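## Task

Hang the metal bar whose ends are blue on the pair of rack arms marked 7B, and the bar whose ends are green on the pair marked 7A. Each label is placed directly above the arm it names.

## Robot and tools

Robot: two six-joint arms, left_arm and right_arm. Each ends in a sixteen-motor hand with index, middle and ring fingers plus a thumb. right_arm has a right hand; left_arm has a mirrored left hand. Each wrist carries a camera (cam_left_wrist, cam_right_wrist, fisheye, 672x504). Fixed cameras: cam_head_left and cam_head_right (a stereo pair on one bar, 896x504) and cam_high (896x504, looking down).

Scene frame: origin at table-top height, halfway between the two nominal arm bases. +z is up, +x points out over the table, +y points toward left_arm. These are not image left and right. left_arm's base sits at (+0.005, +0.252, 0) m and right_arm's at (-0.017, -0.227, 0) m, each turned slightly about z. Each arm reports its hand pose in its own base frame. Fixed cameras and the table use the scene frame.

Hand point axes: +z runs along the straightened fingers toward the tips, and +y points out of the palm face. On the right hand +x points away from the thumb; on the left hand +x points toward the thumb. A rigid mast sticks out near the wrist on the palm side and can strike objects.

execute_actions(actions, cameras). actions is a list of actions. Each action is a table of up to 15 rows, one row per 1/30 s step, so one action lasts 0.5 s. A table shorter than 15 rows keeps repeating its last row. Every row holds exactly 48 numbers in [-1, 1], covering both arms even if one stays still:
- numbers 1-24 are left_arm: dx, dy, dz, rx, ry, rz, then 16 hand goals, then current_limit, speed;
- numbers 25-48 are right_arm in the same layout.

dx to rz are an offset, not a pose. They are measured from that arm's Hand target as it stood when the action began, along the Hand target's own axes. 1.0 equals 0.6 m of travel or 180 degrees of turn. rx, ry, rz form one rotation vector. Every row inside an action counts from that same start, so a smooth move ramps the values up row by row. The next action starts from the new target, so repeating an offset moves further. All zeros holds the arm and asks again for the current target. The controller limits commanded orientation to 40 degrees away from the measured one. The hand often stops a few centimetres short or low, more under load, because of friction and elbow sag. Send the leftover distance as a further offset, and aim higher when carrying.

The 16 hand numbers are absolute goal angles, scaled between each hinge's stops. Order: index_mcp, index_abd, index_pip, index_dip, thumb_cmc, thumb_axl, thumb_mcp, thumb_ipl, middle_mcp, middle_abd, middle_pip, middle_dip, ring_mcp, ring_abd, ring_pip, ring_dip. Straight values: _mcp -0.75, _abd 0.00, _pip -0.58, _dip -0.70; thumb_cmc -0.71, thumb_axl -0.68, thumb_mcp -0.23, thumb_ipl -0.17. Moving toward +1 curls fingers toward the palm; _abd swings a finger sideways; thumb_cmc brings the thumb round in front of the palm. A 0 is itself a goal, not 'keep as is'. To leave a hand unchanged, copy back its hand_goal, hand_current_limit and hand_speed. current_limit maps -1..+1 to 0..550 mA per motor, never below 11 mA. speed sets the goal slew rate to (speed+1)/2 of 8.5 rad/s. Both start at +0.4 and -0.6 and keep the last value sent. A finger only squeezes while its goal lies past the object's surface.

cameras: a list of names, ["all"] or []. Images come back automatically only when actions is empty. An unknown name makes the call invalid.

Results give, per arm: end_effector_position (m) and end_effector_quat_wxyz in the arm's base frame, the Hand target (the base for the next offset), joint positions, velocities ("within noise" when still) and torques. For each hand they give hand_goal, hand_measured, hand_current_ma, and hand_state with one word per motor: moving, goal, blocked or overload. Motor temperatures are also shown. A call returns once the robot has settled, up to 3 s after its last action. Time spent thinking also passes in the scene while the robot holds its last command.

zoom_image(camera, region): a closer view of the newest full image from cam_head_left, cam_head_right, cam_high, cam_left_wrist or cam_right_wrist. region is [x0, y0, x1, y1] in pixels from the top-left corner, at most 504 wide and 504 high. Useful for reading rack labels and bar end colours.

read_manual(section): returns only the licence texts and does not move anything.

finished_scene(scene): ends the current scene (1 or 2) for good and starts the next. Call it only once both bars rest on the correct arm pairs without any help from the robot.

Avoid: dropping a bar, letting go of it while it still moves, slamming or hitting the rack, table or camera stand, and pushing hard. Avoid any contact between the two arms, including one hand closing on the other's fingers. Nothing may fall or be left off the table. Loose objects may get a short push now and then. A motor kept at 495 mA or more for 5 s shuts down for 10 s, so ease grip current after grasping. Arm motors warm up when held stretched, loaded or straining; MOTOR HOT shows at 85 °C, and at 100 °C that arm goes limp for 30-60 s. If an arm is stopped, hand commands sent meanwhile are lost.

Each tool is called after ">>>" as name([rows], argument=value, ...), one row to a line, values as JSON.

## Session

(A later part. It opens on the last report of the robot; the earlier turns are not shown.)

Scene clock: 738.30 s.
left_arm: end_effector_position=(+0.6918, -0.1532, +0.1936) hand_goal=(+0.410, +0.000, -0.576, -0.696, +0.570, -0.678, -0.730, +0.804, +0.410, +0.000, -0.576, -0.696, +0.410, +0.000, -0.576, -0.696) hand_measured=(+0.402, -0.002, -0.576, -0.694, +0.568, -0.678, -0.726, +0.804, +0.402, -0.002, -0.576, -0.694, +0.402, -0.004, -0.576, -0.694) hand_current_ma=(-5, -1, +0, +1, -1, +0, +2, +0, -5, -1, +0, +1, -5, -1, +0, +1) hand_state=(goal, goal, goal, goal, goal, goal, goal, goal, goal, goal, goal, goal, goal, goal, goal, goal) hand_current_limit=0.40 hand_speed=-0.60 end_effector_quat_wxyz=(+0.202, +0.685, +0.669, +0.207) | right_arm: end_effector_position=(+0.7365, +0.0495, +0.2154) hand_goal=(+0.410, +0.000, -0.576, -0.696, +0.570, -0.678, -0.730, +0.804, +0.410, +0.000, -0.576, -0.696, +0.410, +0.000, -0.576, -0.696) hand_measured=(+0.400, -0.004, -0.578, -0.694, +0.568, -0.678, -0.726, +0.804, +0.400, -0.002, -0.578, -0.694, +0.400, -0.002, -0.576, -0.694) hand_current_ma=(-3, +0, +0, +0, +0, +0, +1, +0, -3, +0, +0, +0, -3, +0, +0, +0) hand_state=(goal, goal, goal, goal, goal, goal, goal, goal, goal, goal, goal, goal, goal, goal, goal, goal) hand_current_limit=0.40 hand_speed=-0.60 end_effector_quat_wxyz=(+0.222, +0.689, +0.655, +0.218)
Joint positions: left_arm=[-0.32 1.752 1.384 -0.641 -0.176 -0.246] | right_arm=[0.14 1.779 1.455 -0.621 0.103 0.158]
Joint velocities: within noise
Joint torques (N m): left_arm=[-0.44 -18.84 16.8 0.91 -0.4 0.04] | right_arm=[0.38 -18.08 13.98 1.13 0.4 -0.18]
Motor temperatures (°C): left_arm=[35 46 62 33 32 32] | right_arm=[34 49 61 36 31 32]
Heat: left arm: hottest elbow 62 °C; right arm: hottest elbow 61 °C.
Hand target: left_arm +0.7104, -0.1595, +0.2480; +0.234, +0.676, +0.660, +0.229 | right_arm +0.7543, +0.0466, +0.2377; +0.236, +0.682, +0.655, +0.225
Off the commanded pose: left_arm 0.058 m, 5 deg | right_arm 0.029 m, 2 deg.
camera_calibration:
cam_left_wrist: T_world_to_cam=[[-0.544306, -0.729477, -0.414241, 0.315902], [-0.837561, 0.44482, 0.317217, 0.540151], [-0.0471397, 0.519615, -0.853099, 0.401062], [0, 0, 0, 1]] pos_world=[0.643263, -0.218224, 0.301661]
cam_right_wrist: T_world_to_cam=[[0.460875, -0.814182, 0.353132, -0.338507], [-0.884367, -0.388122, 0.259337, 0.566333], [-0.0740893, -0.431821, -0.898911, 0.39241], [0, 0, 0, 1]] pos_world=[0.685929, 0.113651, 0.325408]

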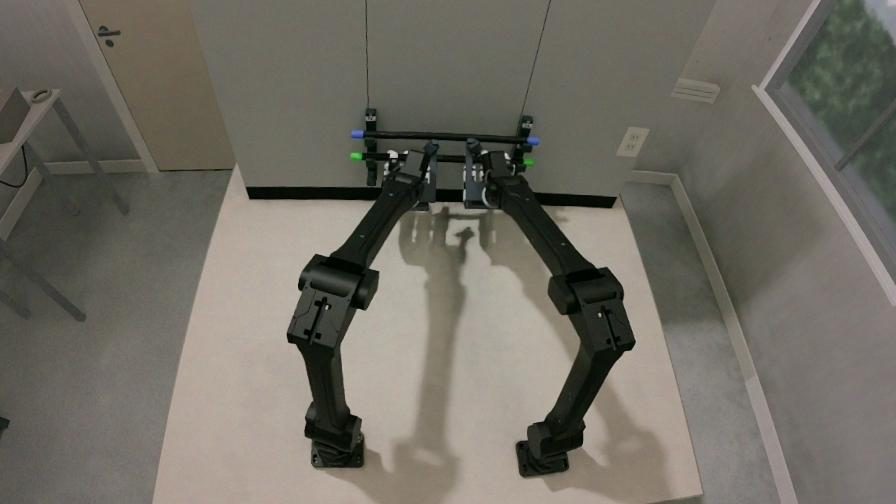

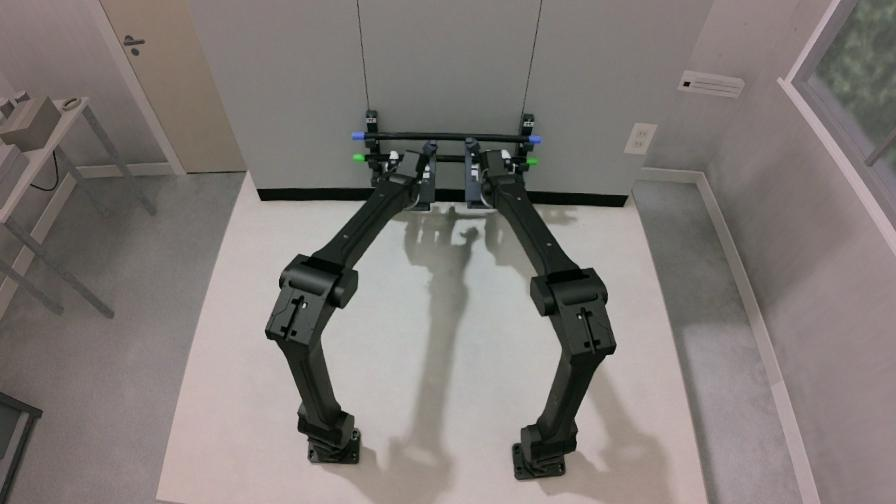

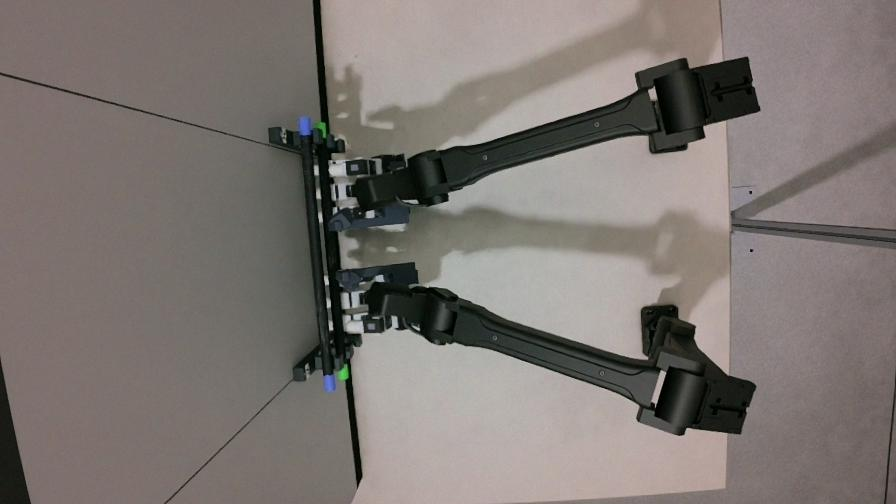

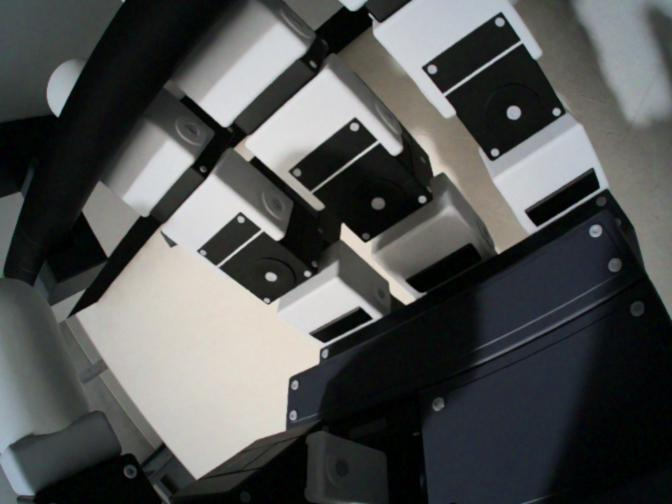

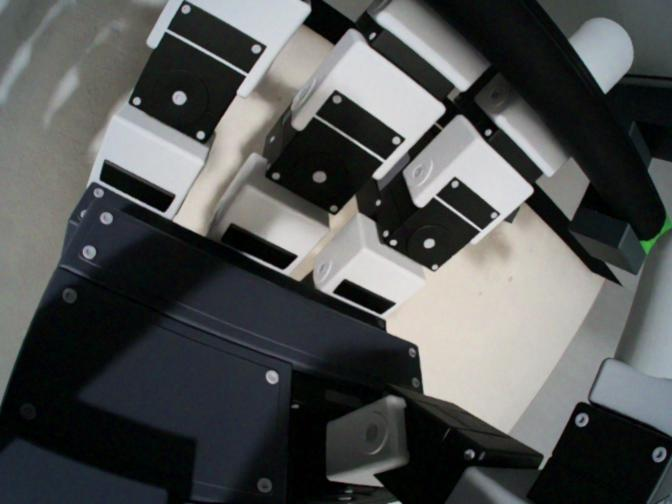

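>>> execute_actions([
  [[0,0,0,0,0,0,0.411,0,-0.576,-0.696,0.571,-0.678,-0.26,0.805,0.411,0,-0.576,-0.696,0.411,0,-0.576,-0.696,0.4,-0.6,0,0,0,0,0,0,0.411,0,-0.576,-0.696,0.571,-0.678,-0.26,0.805,0.411,0,-0.576,-0.696,0.411,0,-0.576,-0.696,0.4,-0.6]],
  [[0,0,0,0,0,0,0.411,0,-0.576,-0.696,0.571,-0.678,-0.22,0.65,0.411,0,-0.576,-0.696,0.411,0,-0.576,-0.696,0.4,-0.6,0,0,0,0,0,0,0.411,0,-0.576,-0.696,0.571,-0.678,-0.24,0.72,0.411,0,-0.576,-0.696,0.411,0,-0.576,-0.696,0.4,-0.6]],
], cameras=["cam_right_wrist","cam_left_wrist","cam_head_left"])

Scene clock: 825.50 s.
left_arm: end_effector_position=(+0.6918, -0.1532, +0.1936) hand_goal=(+0.410, +0.000, -0.576, -0.696, +0.570, -0.678, -0.220, +0.650, +0.410, +0.000, -0.576, -0.696, +0.410, +0.000, -0.576, -0.696) hand_measured=(+0.402, -0.002, -0.576, -0.694, +0.568, -0.678, -0.218, +0.654, +0.402, -0.002, -0.576, -0.694, +0.402, -0.004, -0.576, -0.694) hand_current_ma=(-5, -1, +0, +1, -1, +0, +0, +2, -5, -1, +0, +1, -5, -1, +0, +1) hand_state=(goal, goal, goal, goal, goal, goal, goal, goal, goal, goal, goal, goal, goal, goal, goal, goal) hand_current_limit=0.40 hand_speed=-0.60 end_effector_quat_wxyz=(+0.202, +0.685, +0.669, +0.207) | right_arm: end_effector_position=(+0.7365, +0.0495, +0.2154) hand_goal=(+0.410, +0.000, -0.576, -0.696, +0.570, -0.678, -0.240, +0.720, +0.410, +0.000, -0.576, -0.696, +0.410, +0.000, -0.576, -0.696) hand_measured=(+0.400, -0.004, -0.578, -0.694, +0.568, -0.678, -0.238, +0.724, +0.400, -0.002, -0.578, -0.694, +0.400, -0.002, -0.576, -0.694) hand_current_ma=(-3, +0, +0, +0, +0, +0, +0, +1, -3, +0, +0, +0, -3, +0, +0, +0) hand_state=(goal, goal, goal, goal, goal, goal, goal, goal, goal, goal, goal, goal, goal, goal, goal, goal) hand_current_limit=0.40 hand_speed=-0.60 end_effector_quat_wxyz=(+0.222, +0.689, +0.655, +0.218)
Joint positions: left_arm=[-0.32 1.752 1.384 -0.641 -0.176 -0.246] | right_arm=[0.14 1.779 1.455 -0.621 0.103 0.158]
Joint torques (N m): left_arm=[-0.32 -18.9 16.81 0.94 -0.42 0.05] | right_arm=[0.15 -18.14 13.98 1.17 0.36 -0.19]
Motor temperatures (°C): left_arm=[35 46 65 33 32 32] | right_arm=[34 48 64 35 31 32]
Heat: left arm: hottest elbow 65 °C; right arm: hottest elbow 64 °C.
Hand target: left_arm +0.7104, -0.1595, +0.2480; +0.234, +0.676, +0.660, +0.229 | right_arm +0.7543, +0.0466, +0.2377; +0.236, +0.682, +0.655, +0.225
Off the commanded pose: left_arm 0.058 m, 5 deg | right_arm 0.029 m, 2 deg.
camera_calibration:
cam_left_wrist: T_world_to_cam=[[-0.544306, -0.729477, -0.414241, 0.315902], [-0.837561, 0.44482, 0.317217, 0.540151], [-0.0471397, 0.519615, -0.853099, 0.401062], [0, 0, 0, 1]] pos_world=[0.643263, -0.218224, 0.301661]
cam_right_wrist: T_world_to_cam=[[0.460875, -0.814182, 0.353132, -0.338507], [-0.884367, -0.388122, 0.259337, 0.566333], [-0.0740893, -0.431821, -0.898911, 0.39241], [0, 0, 0, 1]] pos_world=[0.685929, 0.113651, 0.325408]
Images, in order (width x height): cam_head_left 896x504, cam_left_wrist 672x504, cam_right_wrist 672x504.

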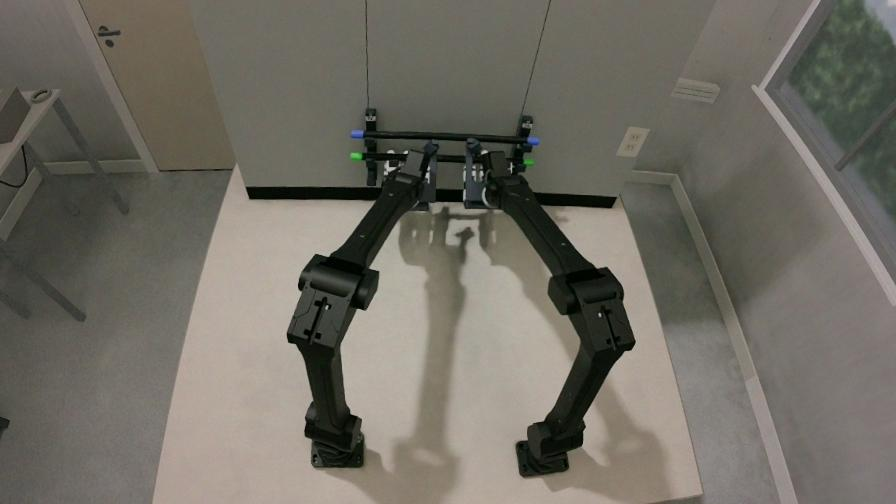

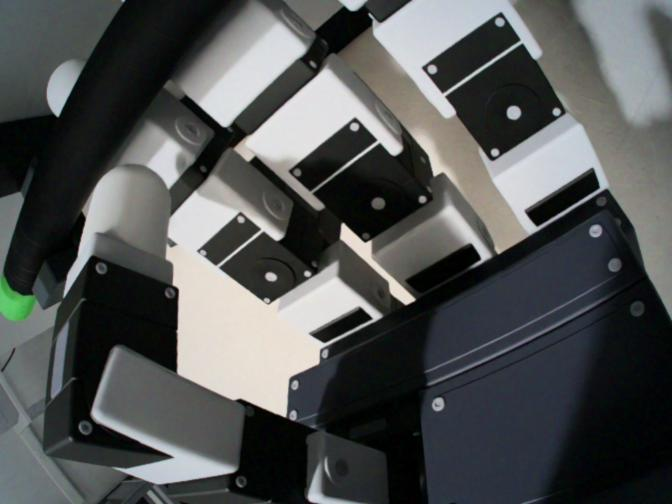

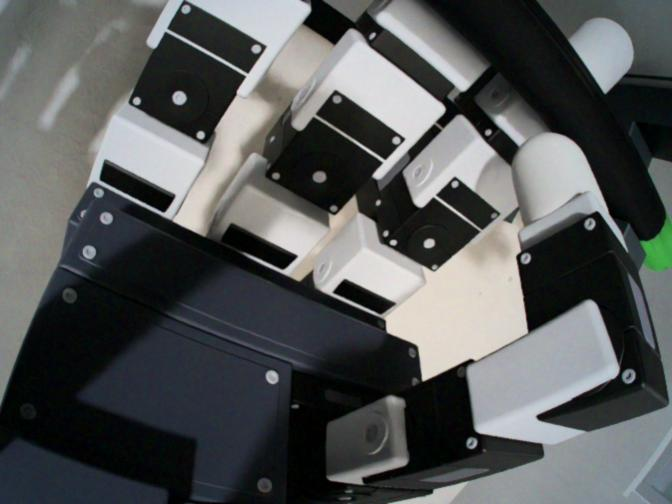

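>>> execute_actions([
  [[0,0.0062,-0.0079,0,0,0,0.411,0,-0.576,-0.696,0.571,-0.678,-0.18,0.58,0.411,0,-0.576,-0.696,0.411,0,-0.576,-0.696,0.4,-0.6,0,0.0,0.0,0,0,0,0.411,0,-0.576,-0.696,0.571,-0.678,-0.2,0.66,0.411,0,-0.576,-0.696,0.411,0,-0.576,-0.696,0.4,-0.6]],
  [[0,0.0062,-0.0079,0,0,0,0.411,0,-0.576,-0.696,0.571,-0.678,-0.18,0.58,0.411,0,-0.576,-0.696,0.411,0,-0.576,-0.696,0.4,-0.6,0,0.0062,-0.0079,0,0,0,0.411,0,-0.576,-0.696,0.571,-0.678,-0.2,0.66,0.411,0,-0.576,-0.696,0.411,0,-0.576,-0.696,0.4,-0.6]],
], cameras=["cam_right_wrist","cam_left_wrist","cam_head_left"])

>>> zoom_image(camera="cam_head_left", region=[340, 95, 560, 215])

Scene clock: 839.23 s.
left_arm: end_effector_position=(+0.6906, -0.1528, +0.1960) hand_goal=(+0.410, +0.000, -0.576, -0.696, +0.570, -0.678, -0.180, +0.580, +0.410, +0.000, -0.576, -0.696, +0.410, +0.000, -0.576, -0.696) hand_measured=(+0.392, -0.002, -0.580, -0.694, +0.568, -0.678, -0.178, +0.584, +0.398, -0.002, -0.578, -0.694, +0.402, -0.004, -0.576, -0.694) hand_current_ma=(-17, +0, -2, +0, -1, +0, +0, +2, -8, -1, +0, +0, -5, -1, +0, +1) hand_state=(goal, goal, goal, goal, goal, goal, goal, goal, goal, goal, goal, goal, goal, goal, goal, goal) hand_current_limit=0.40 hand_speed=-0.60 end_effector_quat_wxyz=(+0.194, +0.687, +0.670, +0.203) | right_arm: end_effector_position=(+0.7356, +0.0505, +0.2154) hand_goal=(+0.410, +0.000, -0.576, -0.696, +0.570, -0.678, -0.200, +0.660, +0.410, +0.000, -0.576, -0.696, +0.410, +0.000, -0.576, -0.696) hand_measured=(+0.400, -0.002, -0.578, -0.694, +0.568, -0.678, -0.196, +0.664, +0.400, -0.002, -0.578, -0.694, +0.400, -0.002, -0.578, -0.694) hand_current_ma=(-4, +0, +0, +0, +0, +0, +1, +1, -3, +0, +0, +0, -3, +0, +0, +0) hand_state=(goal, goal, goal, goal, goal, goal, goal, goal, goal, goal, goal, goal, goal, goal, goal, goal) hand_current_limit=0.40 hand_speed=-0.60 end_effector_quat_wxyz=(+0.219, +0.689, +0.657, +0.214)
Joint positions: left_arm=[-0.32 1.75 1.398 -0.673 -0.176 -0.246] | right_arm=[0.142 1.779 1.462 -0.638 0.103 0.158]
Joint torques (N m): left_arm=[-0.5 -19.55 17.32 0.92 -0.42 0.05] | right_arm=[0.26 -18.37 14.23 1.25 0.38 -0.19]
Motor temperatures (°C): left_arm=[35 46 65 33 32 32] | right_arm=[34 48 64 35 31 32]
Heat: left arm: hottest elbow 65 °C; right arm: hottest elbow 64 °C.
Hand target: left_arm +0.7104, -0.1595, +0.2600; +0.234, +0.676, +0.660, +0.229 | right_arm +0.7543, +0.0466, +0.2437; +0.236, +0.682, +0.655, +0.225
Off the commanded pose: left_arm 0.067 m, 6 deg | right_arm 0.034 m, 3 deg.
camera_calibration:
cam_left_wrist: T_world_to_cam=[[-0.550925, -0.7273, -0.409288, 0.320514], [-0.832338, 0.443121, 0.332954, 0.531268], [-0.060793, 0.524098, -0.849485, 0.412348], [0, 0, 0, 1]] pos_world=[0.643842, -0.218417, 0.304578]
cam_right_wrist: T_world_to_cam=[[0.465809, -0.812959, 0.349455, -0.34016], [-0.880983, -0.389015, 0.269324, 0.561253], [-0.0830059, -0.433318, -0.897411, 0.399136], [0, 0, 0, 1]] pos_world=[0.686035, 0.114753, 0.3259]
Images, in order (width x height): cam_head_left 896x504, cam_left_wrist 672x504, cam_right_wrist 672x504.

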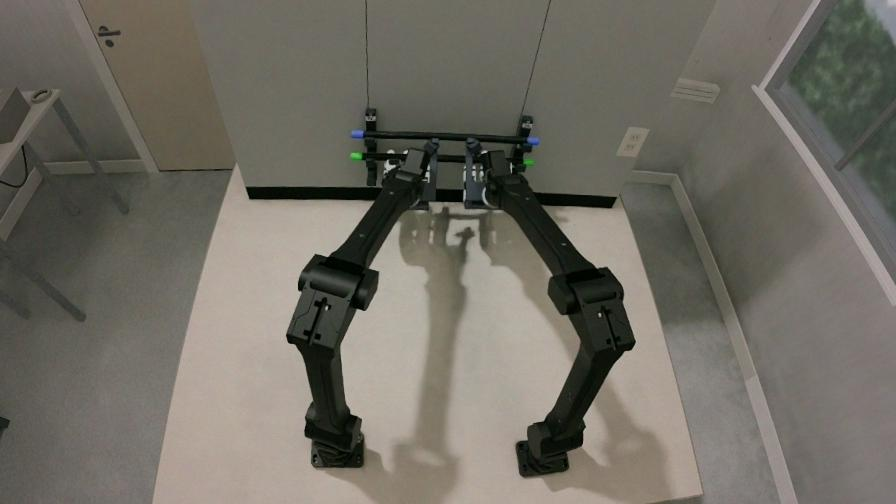

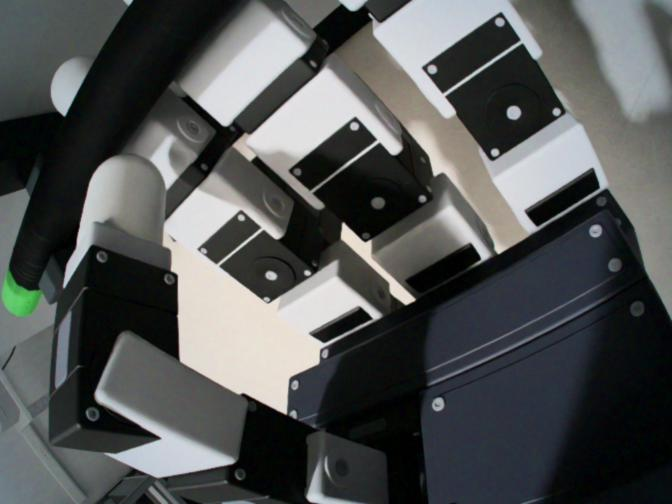

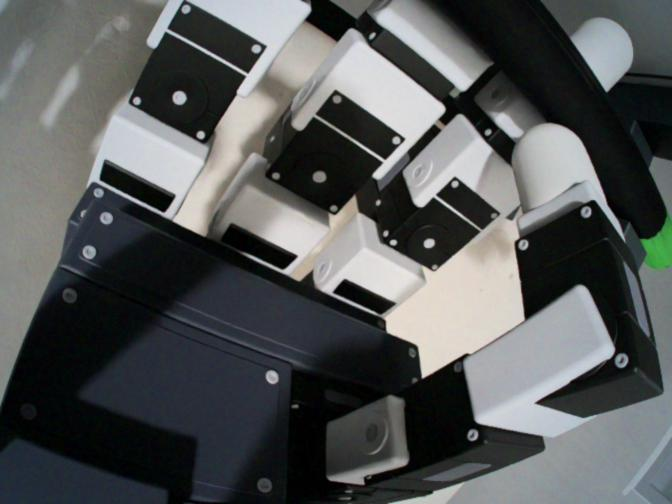

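Scaled by 2.291.

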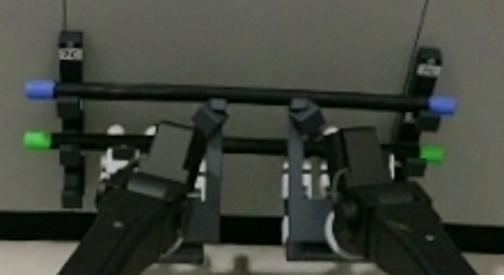

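>>> execute_actions([
  [[0,0.0062,-0.0079,0,0,0,0.411,0,-0.576,-0.696,0.571,-0.678,-0.18,0.58,0.411,0,-0.576,-0.696,0.411,0,-0.576,-0.696,0.4,-0.6,0,0.0082,-0.0105,0,0,0,0.411,0,-0.576,-0.696,0.571,-0.678,-0.2,0.66,0.411,0,-0.576,-0.696,0.411,0,-0.576,-0.696,0.4,-0.6]],
])

>>> execute_actions([
  [[0,0.0062,-0.0079,0,0,0,0.411,0,-0.576,-0.696,0.571,-0.678,-0.18,0.58,0.411,0,-0.576,-0.696,0.411,0,-0.576,-0.696,0.4,-0.6,0,0.0082,-0.0105,0,0,0,0.411,0,-0.576,-0.696,0.571,-0.678,-0.2,0.66,0.411,0,-0.576,-0.696,0.411,0,-0.576,-0.696,0.4,-0.6]],
], cameras=["cam_right_wrist","cam_left_wrist","cam_head_left"])

>>> zoom_image(camera="cam_head_left", region=[340, 95, 560, 215])

Scene clock: 848.33 s.
left_arm: end_effector_position=(+0.6898, -0.1526, +0.1976) hand_goal=(+0.410, +0.000, -0.576, -0.696, +0.570, -0.678, -0.180, +0.580, +0.410, +0.000, -0.576, -0.696, +0.410, +0.000, -0.576, -0.696) hand_measured=(+0.386, -0.002, -0.582, -0.696, +0.568, -0.678, -0.178, +0.584, +0.394, -0.002, -0.580, -0.696, +0.402, -0.004, -0.576, -0.694) hand_current_ma=(-25, +0, -3, +0, -1, +0, +0, +2, -14, +0, -1, +0, -5, -1, +0, +0) hand_state=(blocked, goal, goal, goal, goal, goal, goal, goal, goal, goal, goal, goal, goal, goal, goal, goal) hand_current_limit=0.40 hand_speed=-0.60 end_effector_quat_wxyz=(+0.191, +0.688, +0.671, +0.202) | right_arm: end_effector_position=(+0.7349, +0.0504, +0.2151) hand_goal=(+0.410, +0.000, -0.576, -0.696, +0.570, -0.678, -0.200, +0.660, +0.410, +0.000, -0.576, -0.696, +0.410, +0.000, -0.576, -0.696) hand_measured=(+0.398, -0.002, -0.580, -0.694, +0.568, -0.678, -0.194, +0.664, +0.398, -0.002, -0.578, -0.694, +0.400, -0.002, -0.578, -0.694) hand_current_ma=(-5, +0, +0, +0, +0, +0, +2, +1, -4, +0, +0, +0, -4, +0, +0, +0) hand_state=(goal, goal, goal, goal, goal, goal, goal, goal, goal, goal, goal, goal, goal, goal, goal, goal) hand_current_limit=0.40 hand_speed=-0.60 end_effector_quat_wxyz=(+0.215, +0.691, +0.658, +0.209)
Joint positions: left_arm=[-0.32 1.749 1.404 -0.689 -0.176 -0.246] | right_arm=[0.142 1.781 1.471 -0.66 0.103 0.158]
Joint torques (N m): left_arm=[-0.44 -19.84 17.65 0.99 -0.42 0.04] | right_arm=[0.44 -19.08 14.52 1.33 0.4 -0.19]
Motor temperatures (°C): left_arm=[35 45 68 33 32 32] | right_arm=[34 48 64 35 31 32]
Heat: left arm: hottest elbow 68 °C; right arm: hottest elbow 64 °C.
Hand target: left_arm +0.7104, -0.1595, +0.2661; +0.234, +0.676, +0.660, +0.229 | right_arm +0.7543, +0.0466, +0.2517; +0.236, +0.682, +0.655, +0.225
Off the commanded pose: left_arm 0.072 m, 6 deg | right_arm 0.042 m, 3 deg.

Scene clock: 849.40 s.
left_arm: end_effector_position=(+0.6892, -0.1524, +0.1996) hand_goal=(+0.410, +0.000, -0.576, -0.696, +0.570, -0.678, -0.180, +0.580, +0.410, +0.000, -0.576, -0.696, +0.410, +0.000, -0.576, -0.696) hand_measured=(+0.382, +0.000, -0.584, -0.696, +0.568, -0.678, -0.178, +0.584, +0.392, -0.002, -0.582, -0.696, +0.398, -0.002, -0.578, -0.694) hand_current_ma=(-32, +0, -5, +0, -1, +0, +0, +2, -18, +0, -3, +0, -9, -1, +0, +0) hand_state=(blocked, goal, goal, goal, goal, goal, goal, goal, goal, goal, goal, goal, goal, goal, goal, goal) hand_current_limit=0.40 hand_speed=-0.60 end_effector_quat_wxyz=(+0.188, +0.689, +0.671, +0.200) | right_arm: end_effector_position=(+0.7341, +0.0503, +0.2160) hand_goal=(+0.410, +0.000, -0.576, -0.696, +0.570, -0.678, -0.200, +0.660, +0.410, +0.000, -0.576, -0.696, +0.410, +0.000, -0.576, -0.696) hand_measured=(+0.394, -0.002, -0.580, -0.694, +0.568, -0.678, -0.192, +0.666, +0.396, -0.002, -0.580, -0.694, +0.398, -0.002, -0.578, -0.694) hand_current_ma=(-8, +0, -1, +0, +0, +0, +3, +2, -6, +0, +0, +0, -5, +0, +0, +0) hand_state=(goal, goal, goal, goal, goal, goal, goal, goal, goal, goal, goal, goal, goal, goal, goal, goal) hand_current_limit=0.40 hand_speed=-0.60 end_effector_quat_wxyz=(+0.212, +0.692, +0.660, +0.204)
Joint positions: left_arm=[-0.32 1.747 1.412 -0.706 -0.176 -0.246] | right_arm=[0.142 1.781 1.48 -0.681 0.103 0.158]
Joint torques (N m): left_arm=[-0.38 -20.19 17.88 1.06 -0.43 0.04] | right_arm=[0.15 -19.72 14.82 1.35 0.41 -0.19]
Motor temperatures (°C): left_arm=[35 45 68 33 32 32] | right_arm=[34 48 64 35 31 32]
Heat: left arm: hottest elbow 68 °C; right arm: hottest elbow 64 °C.
Hand target: left_arm +0.7104, -0.1595, +0.2721; +0.234, +0.676, +0.660, +0.229 | right_arm +0.7543, +0.0466, +0.2597; +0.236, +0.682, +0.655, +0.225
Off the commanded pose: left_arm 0.076 m, 6 deg | right_arm 0.048 m, 4 deg.
camera_calibration:
cam_left_wrist: T_world_to_cam=[[-0.556875, -0.725323, -0.404718, 0.325002], [-0.827367, 0.441477, 0.34722, 0.522195], [-0.0731726, 0.528209, -0.845956, 0.423517], [0, 0, 0, 1]] pos_world=[0.644023, -0.218511, 0.308494]
cam_right_wrist: T_world_to_cam=[[0.474743, -0.811683, 0.340277, -0.344491], [-0.873701, -0.388007, 0.293423, 0.549141], [-0.106137, -0.436602, -0.893372, 0.415717], [0, 0, 0, 1]] pos_world=[0.687453, 0.114955, 0.327481]
Images, in order (width x height): cam_head_left 896x504, cam_left_wrist 672x504, cam_right_wrist 672x504.

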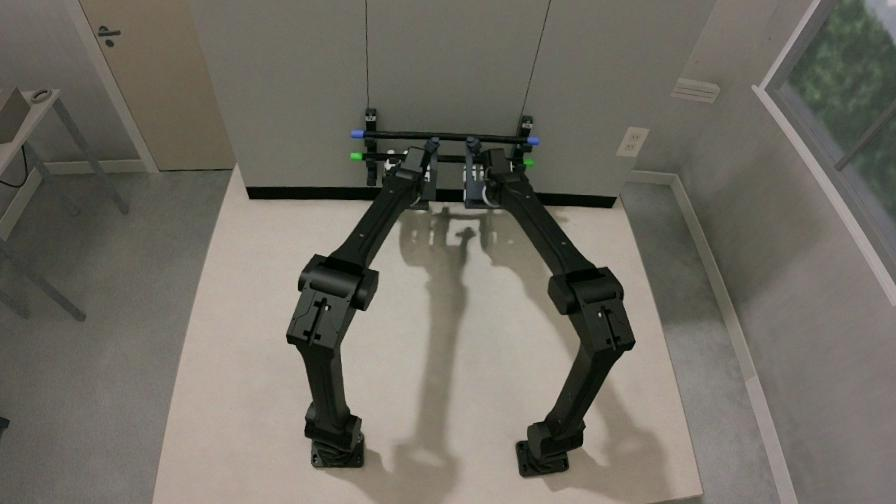

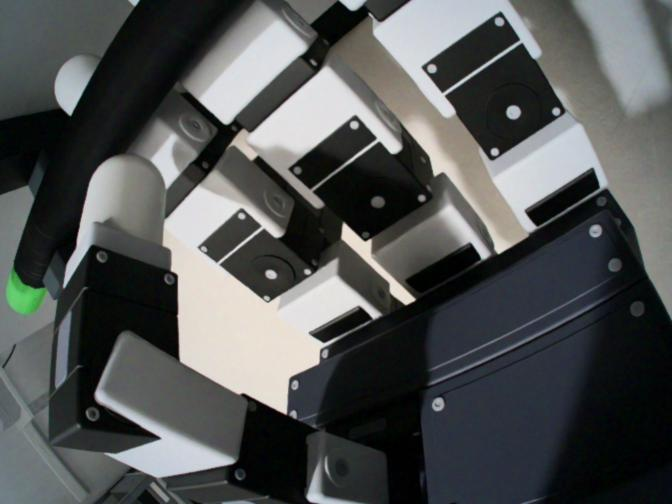

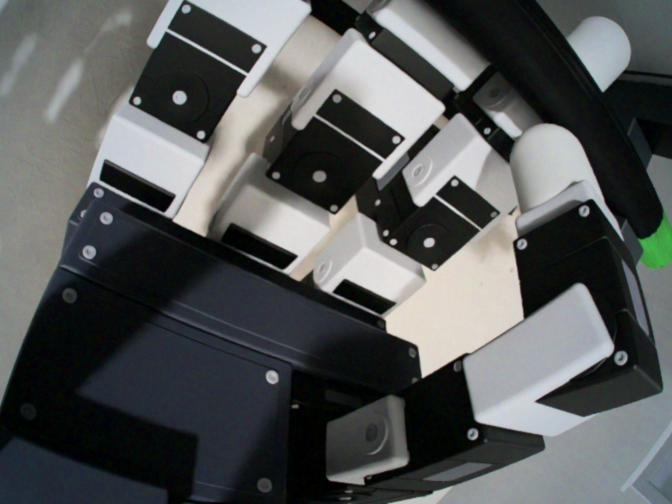

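Scaled by 2.291.

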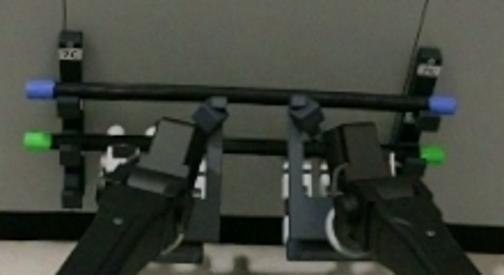

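>>> execute_actions([
  [[0,0.0082,-0.0105,-0.022,0,0,0.411,0,-0.576,-0.696,0.571,-0.678,-0.18,0.58,0.411,0,-0.576,-0.696,0.411,0,-0.576,-0.696,0.4,-0.6,0,0.0082,-0.0105,-0.022,0,0,0.411,0,-0.576,-0.696,0.571,-0.678,-0.2,0.66,0.411,0,-0.576,-0.696,0.411,0,-0.576,-0.696,0.4,-0.6]],
])

>>> execute_actions([
  [[0,0.0088,-0.0101,0,0,0,0.411,0,-0.576,-0.696,0.571,-0.678,-0.18,0.58,0.411,0,-0.576,-0.696,0.411,0,-0.576,-0.696,0.4,-0.6,0,0.0088,-0.0101,0,0,0,0.411,0,-0.576,-0.696,0.571,-0.678,-0.2,0.66,0.411,0,-0.576,-0.696,0.411,0,-0.576,-0.696,0.4,-0.6]],
], cameras=["cam_right_wrist","cam_left_wrist","cam_head_left","cam_high"])

>>> zoom_image(camera="cam_head_left", region=[340, 95, 560, 215])

>>> zoom_image(camera="cam_high", region=[290, 110, 370, 390])

Scene clock: 860.50 s.
left_arm: end_effector_position=(+0.6940, -0.1502, +0.2150) hand_goal=(+0.410, +0.000, -0.576, -0.696, +0.570, -0.678, -0.180, +0.580, +0.410, +0.000, -0.576, -0.696, +0.410, +0.000, -0.576, -0.696) hand_measured=(+0.378, +0.000, -0.586, -0.698, +0.568, -0.678, -0.176, +0.584, +0.380, +0.000, -0.586, -0.696, +0.384, -0.002, -0.584, -0.696) hand_current_ma=(-44, +0, -7, +0, +0, +0, +2, +2, -36, +0, -7, +0, -32, +0, -5, +0) hand_state=(blocked, goal, goal, goal, goal, goal, goal, goal, blocked, goal, goal, goal, blocked, goal, goal, goal) hand_current_limit=0.40 hand_speed=-0.60 end_effector_quat_wxyz=(+0.203, +0.683, +0.668, +0.216) | right_arm: end_effector_position=(+0.7407, +0.0515, +0.2254) hand_goal=(+0.410, +0.000, -0.576, -0.696, +0.570, -0.678, -0.200, +0.660, +0.410, +0.000, -0.576, -0.696, +0.410, +0.000, -0.576, -0.696) hand_measured=(+0.386, -0.002, -0.586, -0.696, +0.568, -0.678, -0.188, +0.668, +0.392, -0.002, -0.580, -0.696, +0.396, -0.002, -0.578, -0.694) hand_current_ma=(-15, +0, -2, +0, +0, +0, +6, +4, -9, +0, -1, +0, -5, +0, +0, +0) hand_state=(blocked, goal, goal, goal, goal, goal, goal, goal, goal, goal, goal, goal, goal, goal, goal, goal) hand_current_limit=0.40 hand_speed=-0.60 end_effector_quat_wxyz=(+0.226, +0.687, +0.655, +0.219)
Joint positions: left_arm=[-0.317 1.735 1.412 -0.673 -0.188 -0.238] | right_arm=[0.143 1.781 1.48 -0.637 0.109 0.156]
Joint torques (N m): left_arm=[-0.56 -20.48 14.49 3.7 -0.66 0.09] | right_arm=[0.56 -21.3 11.45 3.1 0.63 -0.24]
Motor temperatures (°C): left_arm=[35 45 71 33 32 32] | right_arm=[34 49 61 35 31 32]
Heat: left arm: hottest elbow 71 °C; right arm: hottest elbow 61 °C.
Hand target: left_arm +0.7104, -0.1595, +0.2801; +0.257, +0.667, +0.652, +0.251 | right_arm +0.7543, +0.0467, +0.2677; +0.260, +0.673, +0.646, +0.248
Off the commanded pose: left_arm 0.068 m, 8 deg | right_arm 0.045 m, 5 deg.

Scene clock: 861.30 s.
left_arm: end_effector_position=(+0.6940, -0.1502, +0.2150) hand_goal=(+0.410, +0.000, -0.576, -0.696, +0.570, -0.678, -0.180, +0.580, +0.410, +0.000, -0.576, -0.696, +0.410, +0.000, -0.576, -0.696) hand_measured=(+0.378, +0.000, -0.586, -0.698, +0.568, -0.678, -0.176, +0.584, +0.380, +0.000, -0.586, -0.696, +0.384, -0.002, -0.584, -0.696) hand_current_ma=(-44, +0, -7, +0, +0, +0, +2, +2, -36, +0, -7, +0, -32, +0, -5, +0) hand_state=(blocked, goal, goal, goal, goal, goal, goal, goal, blocked, goal, goal, goal, blocked, goal, goal, goal) hand_current_limit=0.40 hand_speed=-0.60 end_effector_quat_wxyz=(+0.203, +0.683, +0.668, +0.216) | right_arm: end_effector_position=(+0.7407, +0.0515, +0.2254) hand_goal=(+0.410, +0.000, -0.576, -0.696, +0.570, -0.678, -0.200, +0.660, +0.410, +0.000, -0.576, -0.696, +0.410, +0.000, -0.576, -0.696) hand_measured=(+0.386, -0.002, -0.586, -0.696, +0.568, -0.678, -0.188, +0.668, +0.392, -0.002, -0.580, -0.696, +0.396, -0.002, -0.578, -0.694) hand_current_ma=(-15, +0, -2, +0, +0, +0, +6, +4, -9, +0, -1, +0, -5, +0, +0, +0) hand_state=(blocked, goal, goal, goal, goal, goal, goal, goal, goal, goal, goal, goal, goal, goal, goal, goal) hand_current_limit=0.40 hand_speed=-0.60 end_effector_quat_wxyz=(+0.226, +0.687, +0.655, +0.219)
Joint positions: left_arm=[-0.317 1.735 1.412 -0.673 -0.188 -0.238] | right_arm=[0.143 1.781 1.48 -0.637 0.109 0.156]
Joint torques (N m): left_arm=[-0.5 -20.89 15.61 2.92 -0.64 0.09] | right_arm=[0.26 -21.77 12.48 2.4 0.63 -0.23]
Motor temperatures (°C): left_arm=[35 45 71 33 32 32] | right_arm=[34 49 61 35 31 32]
Heat: left arm: hottest elbow 71 °C; right arm: hottest elbow 61 °C.
Hand target: left_arm +0.7102, -0.1595, +0.2881; +0.257, +0.667, +0.652, +0.251 | right_arm +0.7542, +0.0467, +0.2758; +0.260, +0.673, +0.646, +0.248
Off the commanded pose: left_arm 0.076 m, 8 deg | right_arm 0.052 m, 5 deg.
camera_calibration:
cam_left_wrist: T_world_to_cam=[[-0.535669, -0.726913, -0.429716, 0.325935], [-0.843649, 0.438839, 0.309317, 0.538967], [-0.03627, 0.528221, -0.848332, 0.410665], [0, 0, 0, 1]] pos_world=[0.644187, -0.216515, 0.321728]
cam_right_wrist: T_world_to_cam=[[0.45841, -0.812213, 0.360792, -0.342365], [-0.886259, -0.387446, 0.253833, 0.570872], [-0.0663792, -0.436115, -0.897439, 0.396789], [0, 0, 0, 1]] pos_world=[0.689222, 0.116154, 0.33471]
Images, in order (width x height): cam_head_left 896x504, cam_high 896x504, cam_left_wrist 672x504, cam_right_wrist 672x504.

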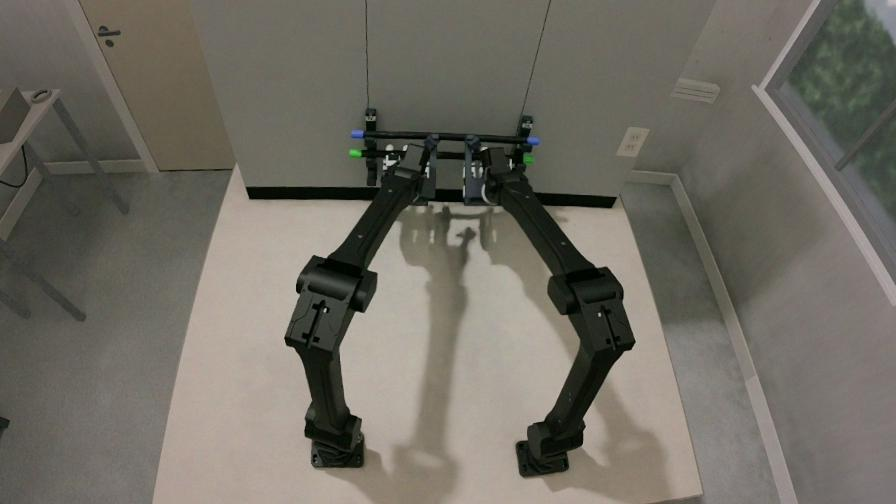

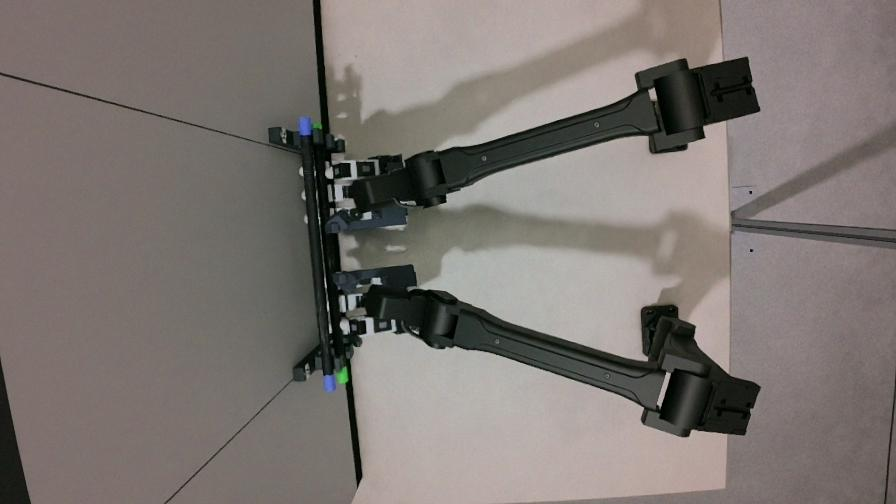

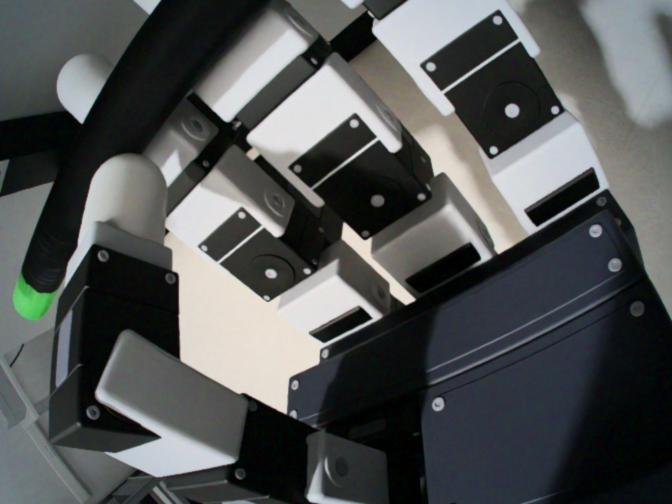

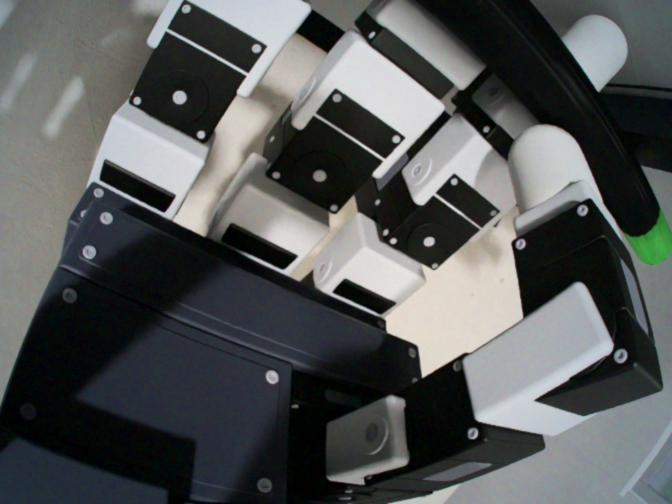

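Scaled by 2.291.

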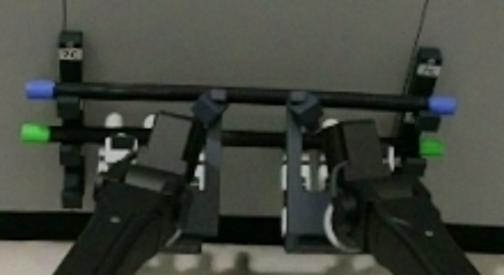

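Scaled by 1.800.

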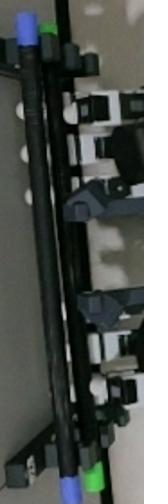

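>>> execute_actions([
  [[0,0.0112,-0.0124,0,0,0,0.411,0,-0.576,-0.696,0.571,-0.678,-0.18,0.56,0.411,0,-0.576,-0.696,0.411,0,-0.576,-0.696,0.4,-0.6,0,0.0112,-0.0124,0,0,0,0.411,0,-0.576,-0.696,0.571,-0.678,-0.2,0.66,0.411,0,-0.576,-0.696,0.411,0,-0.576,-0.696,0.4,-0.6]],
  [[0,0,0,0,0,0,0.411,0,-0.576,-0.696,0.571,-0.678,-0.18,0.54,0.411,0,-0.576,-0.696,0.411,0,-0.576,-0.696,0.4,-0.6,0,0,0,0,0,0,0.411,0,-0.576,-0.696,0.571,-0.678,-0.2,0.64,0.411,0,-0.576,-0.696,0.411,0,-0.576,-0.696,0.4,-0.6]],
], cameras=["cam_right_wrist","cam_left_wrist","cam_head_left","cam_high"])

>>> zoom_image(camera="cam_head_left", region=[340, 95, 560, 215])

>>> zoom_image(camera="cam_high", region=[290, 110, 370, 390])

Scene clock: 877.47 s.
left_arm: end_effector_position=(+0.6934, -0.1501, +0.2202) hand_goal=(+0.410, +0.000, -0.576, -0.696, +0.570, -0.678, -0.180, +0.540, +0.410, +0.000, -0.576, -0.696, +0.410, +0.000, -0.576, -0.696) hand_measured=(+0.378, +0.000, -0.586, -0.698, +0.570, -0.678, -0.172, +0.558, +0.378, +0.000, -0.588, -0.698, +0.378, -0.002, -0.586, -0.696) hand_current_ma=(-44, +0, -7, -1, +0, +0, +5, +26, -41, +0, -8, +0, -40, +0, -7, +0) hand_state=(blocked, goal, goal, goal, goal, goal, goal, goal, blocked, goal, goal, goal, blocked, goal, goal, goal) hand_current_limit=0.40 hand_speed=-0.60 end_effector_quat_wxyz=(+0.206, +0.683, +0.667, +0.218) | right_arm: end_effector_position=(+0.7402, +0.0527, +0.2287) hand_goal=(+0.410, +0.000, -0.576, -0.696, +0.570, -0.678, -0.200, +0.640, +0.410, +0.000, -0.576, -0.696, +0.410, +0.000, -0.576, -0.696) hand_measured=(+0.384, -0.002, -0.586, -0.696, +0.568, -0.678, -0.188, +0.650, +0.392, -0.002, -0.580, -0.696, +0.396, -0.002, -0.578, -0.694) hand_current_ma=(-17, +0, -3, +0, +0, +0, +6, +5, -9, +0, -1, +0, -5, +0, +0, +0) hand_state=(blocked, goal, goal, goal, goal, goal, goal, goal, goal, goal, goal, goal, goal, goal, goal, goal) hand_current_limit=0.40 hand_speed=-0.60 end_effector_quat_wxyz=(+0.227, +0.686, +0.655, +0.221)
Joint positions: left_arm=[-0.317 1.727 1.412 -0.673 -0.188 -0.237] | right_arm=[0.145 1.776 1.48 -0.637 0.109 0.155]
Joint torques (N m): left_arm=[-0.62 -20.89 17.18 1.91 -0.65 0.07] | right_arm=[0.38 -22.18 13.82 1.68 0.62 -0.22]
Motor temperatures (°C): left_arm=[35 46 72 33 32 32] | right_arm=[34 50 58 36 31 32]
Heat: left arm: hottest elbow 72 °C; right arm: hottest elbow 58 °C.
Hand target: left_arm +0.7102, -0.1596, +0.2981; +0.257, +0.667, +0.652, +0.251 | right_arm +0.7542, +0.0467, +0.2858; +0.260, +0.673, +0.646, +0.248
Off the commanded pose: left_arm 0.080 m, 7 deg | right_arm 0.059 m, 5 deg.
camera_calibration:
cam_left_wrist: T_world_to_cam=[[-0.533466, -0.726888, -0.432489, 0.326995], [-0.845307, 0.440354, 0.302562, 0.539634], [-0.0294802, 0.526993, -0.849358, 0.410393], [0, 0, 0, 1]] pos_world=[0.642695, -0.216215, 0.32672]
cam_right_wrist: T_world_to_cam=[[0.459033, -0.810845, 0.363069, -0.343477], [-0.886317, -0.389864, 0.249896, 0.571058], [-0.0610792, -0.436504, -0.897626, 0.396393], [0, 0, 0, 1]] pos_world=[0.688017, 0.117156, 0.337813]
Images, in order (width x height): cam_head_left 896x504, cam_high 896x504, cam_left_wrist 672x504, cam_right_wrist 672x504.

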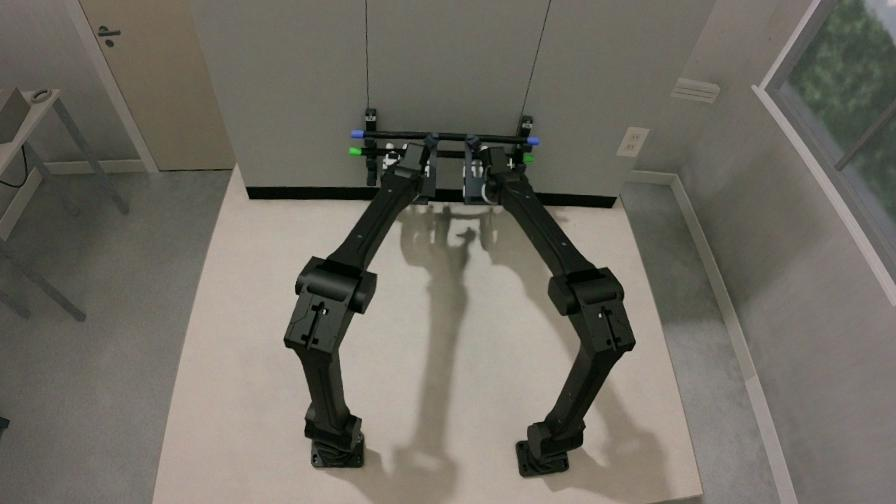

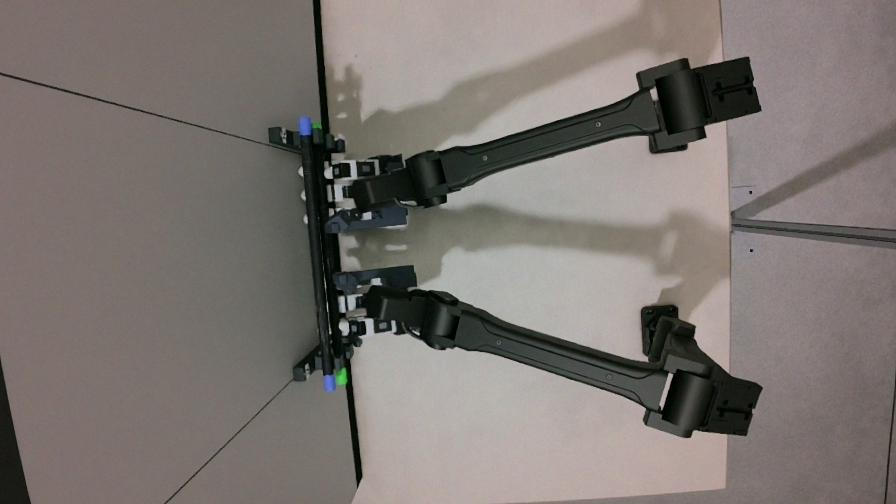

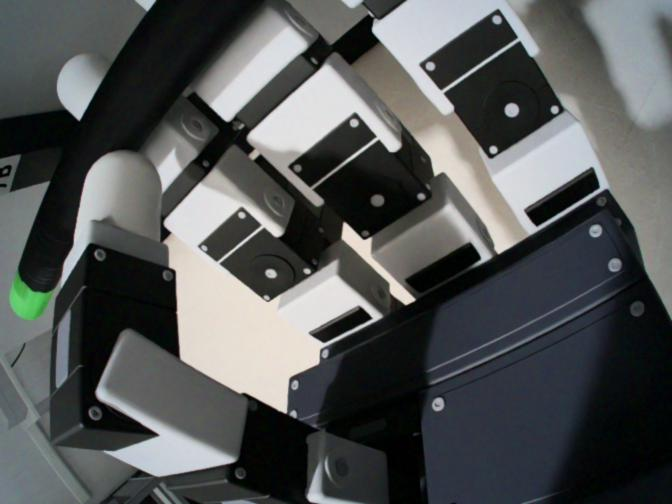

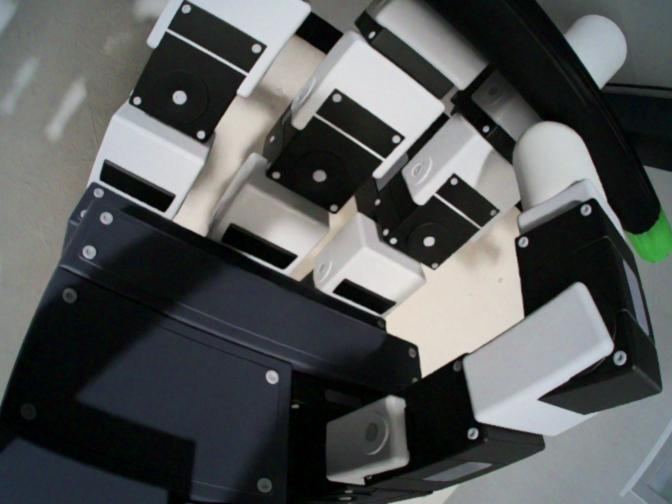

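Scaled by 2.291.

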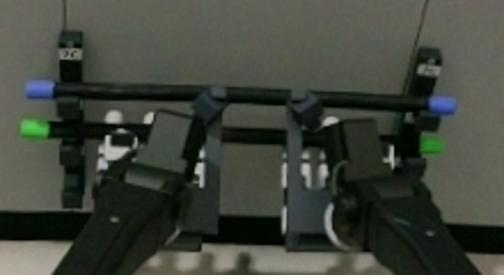

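Scaled by 1.800.

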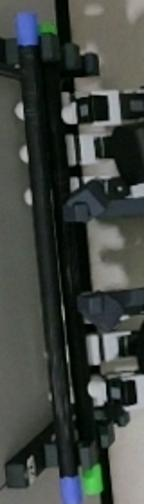

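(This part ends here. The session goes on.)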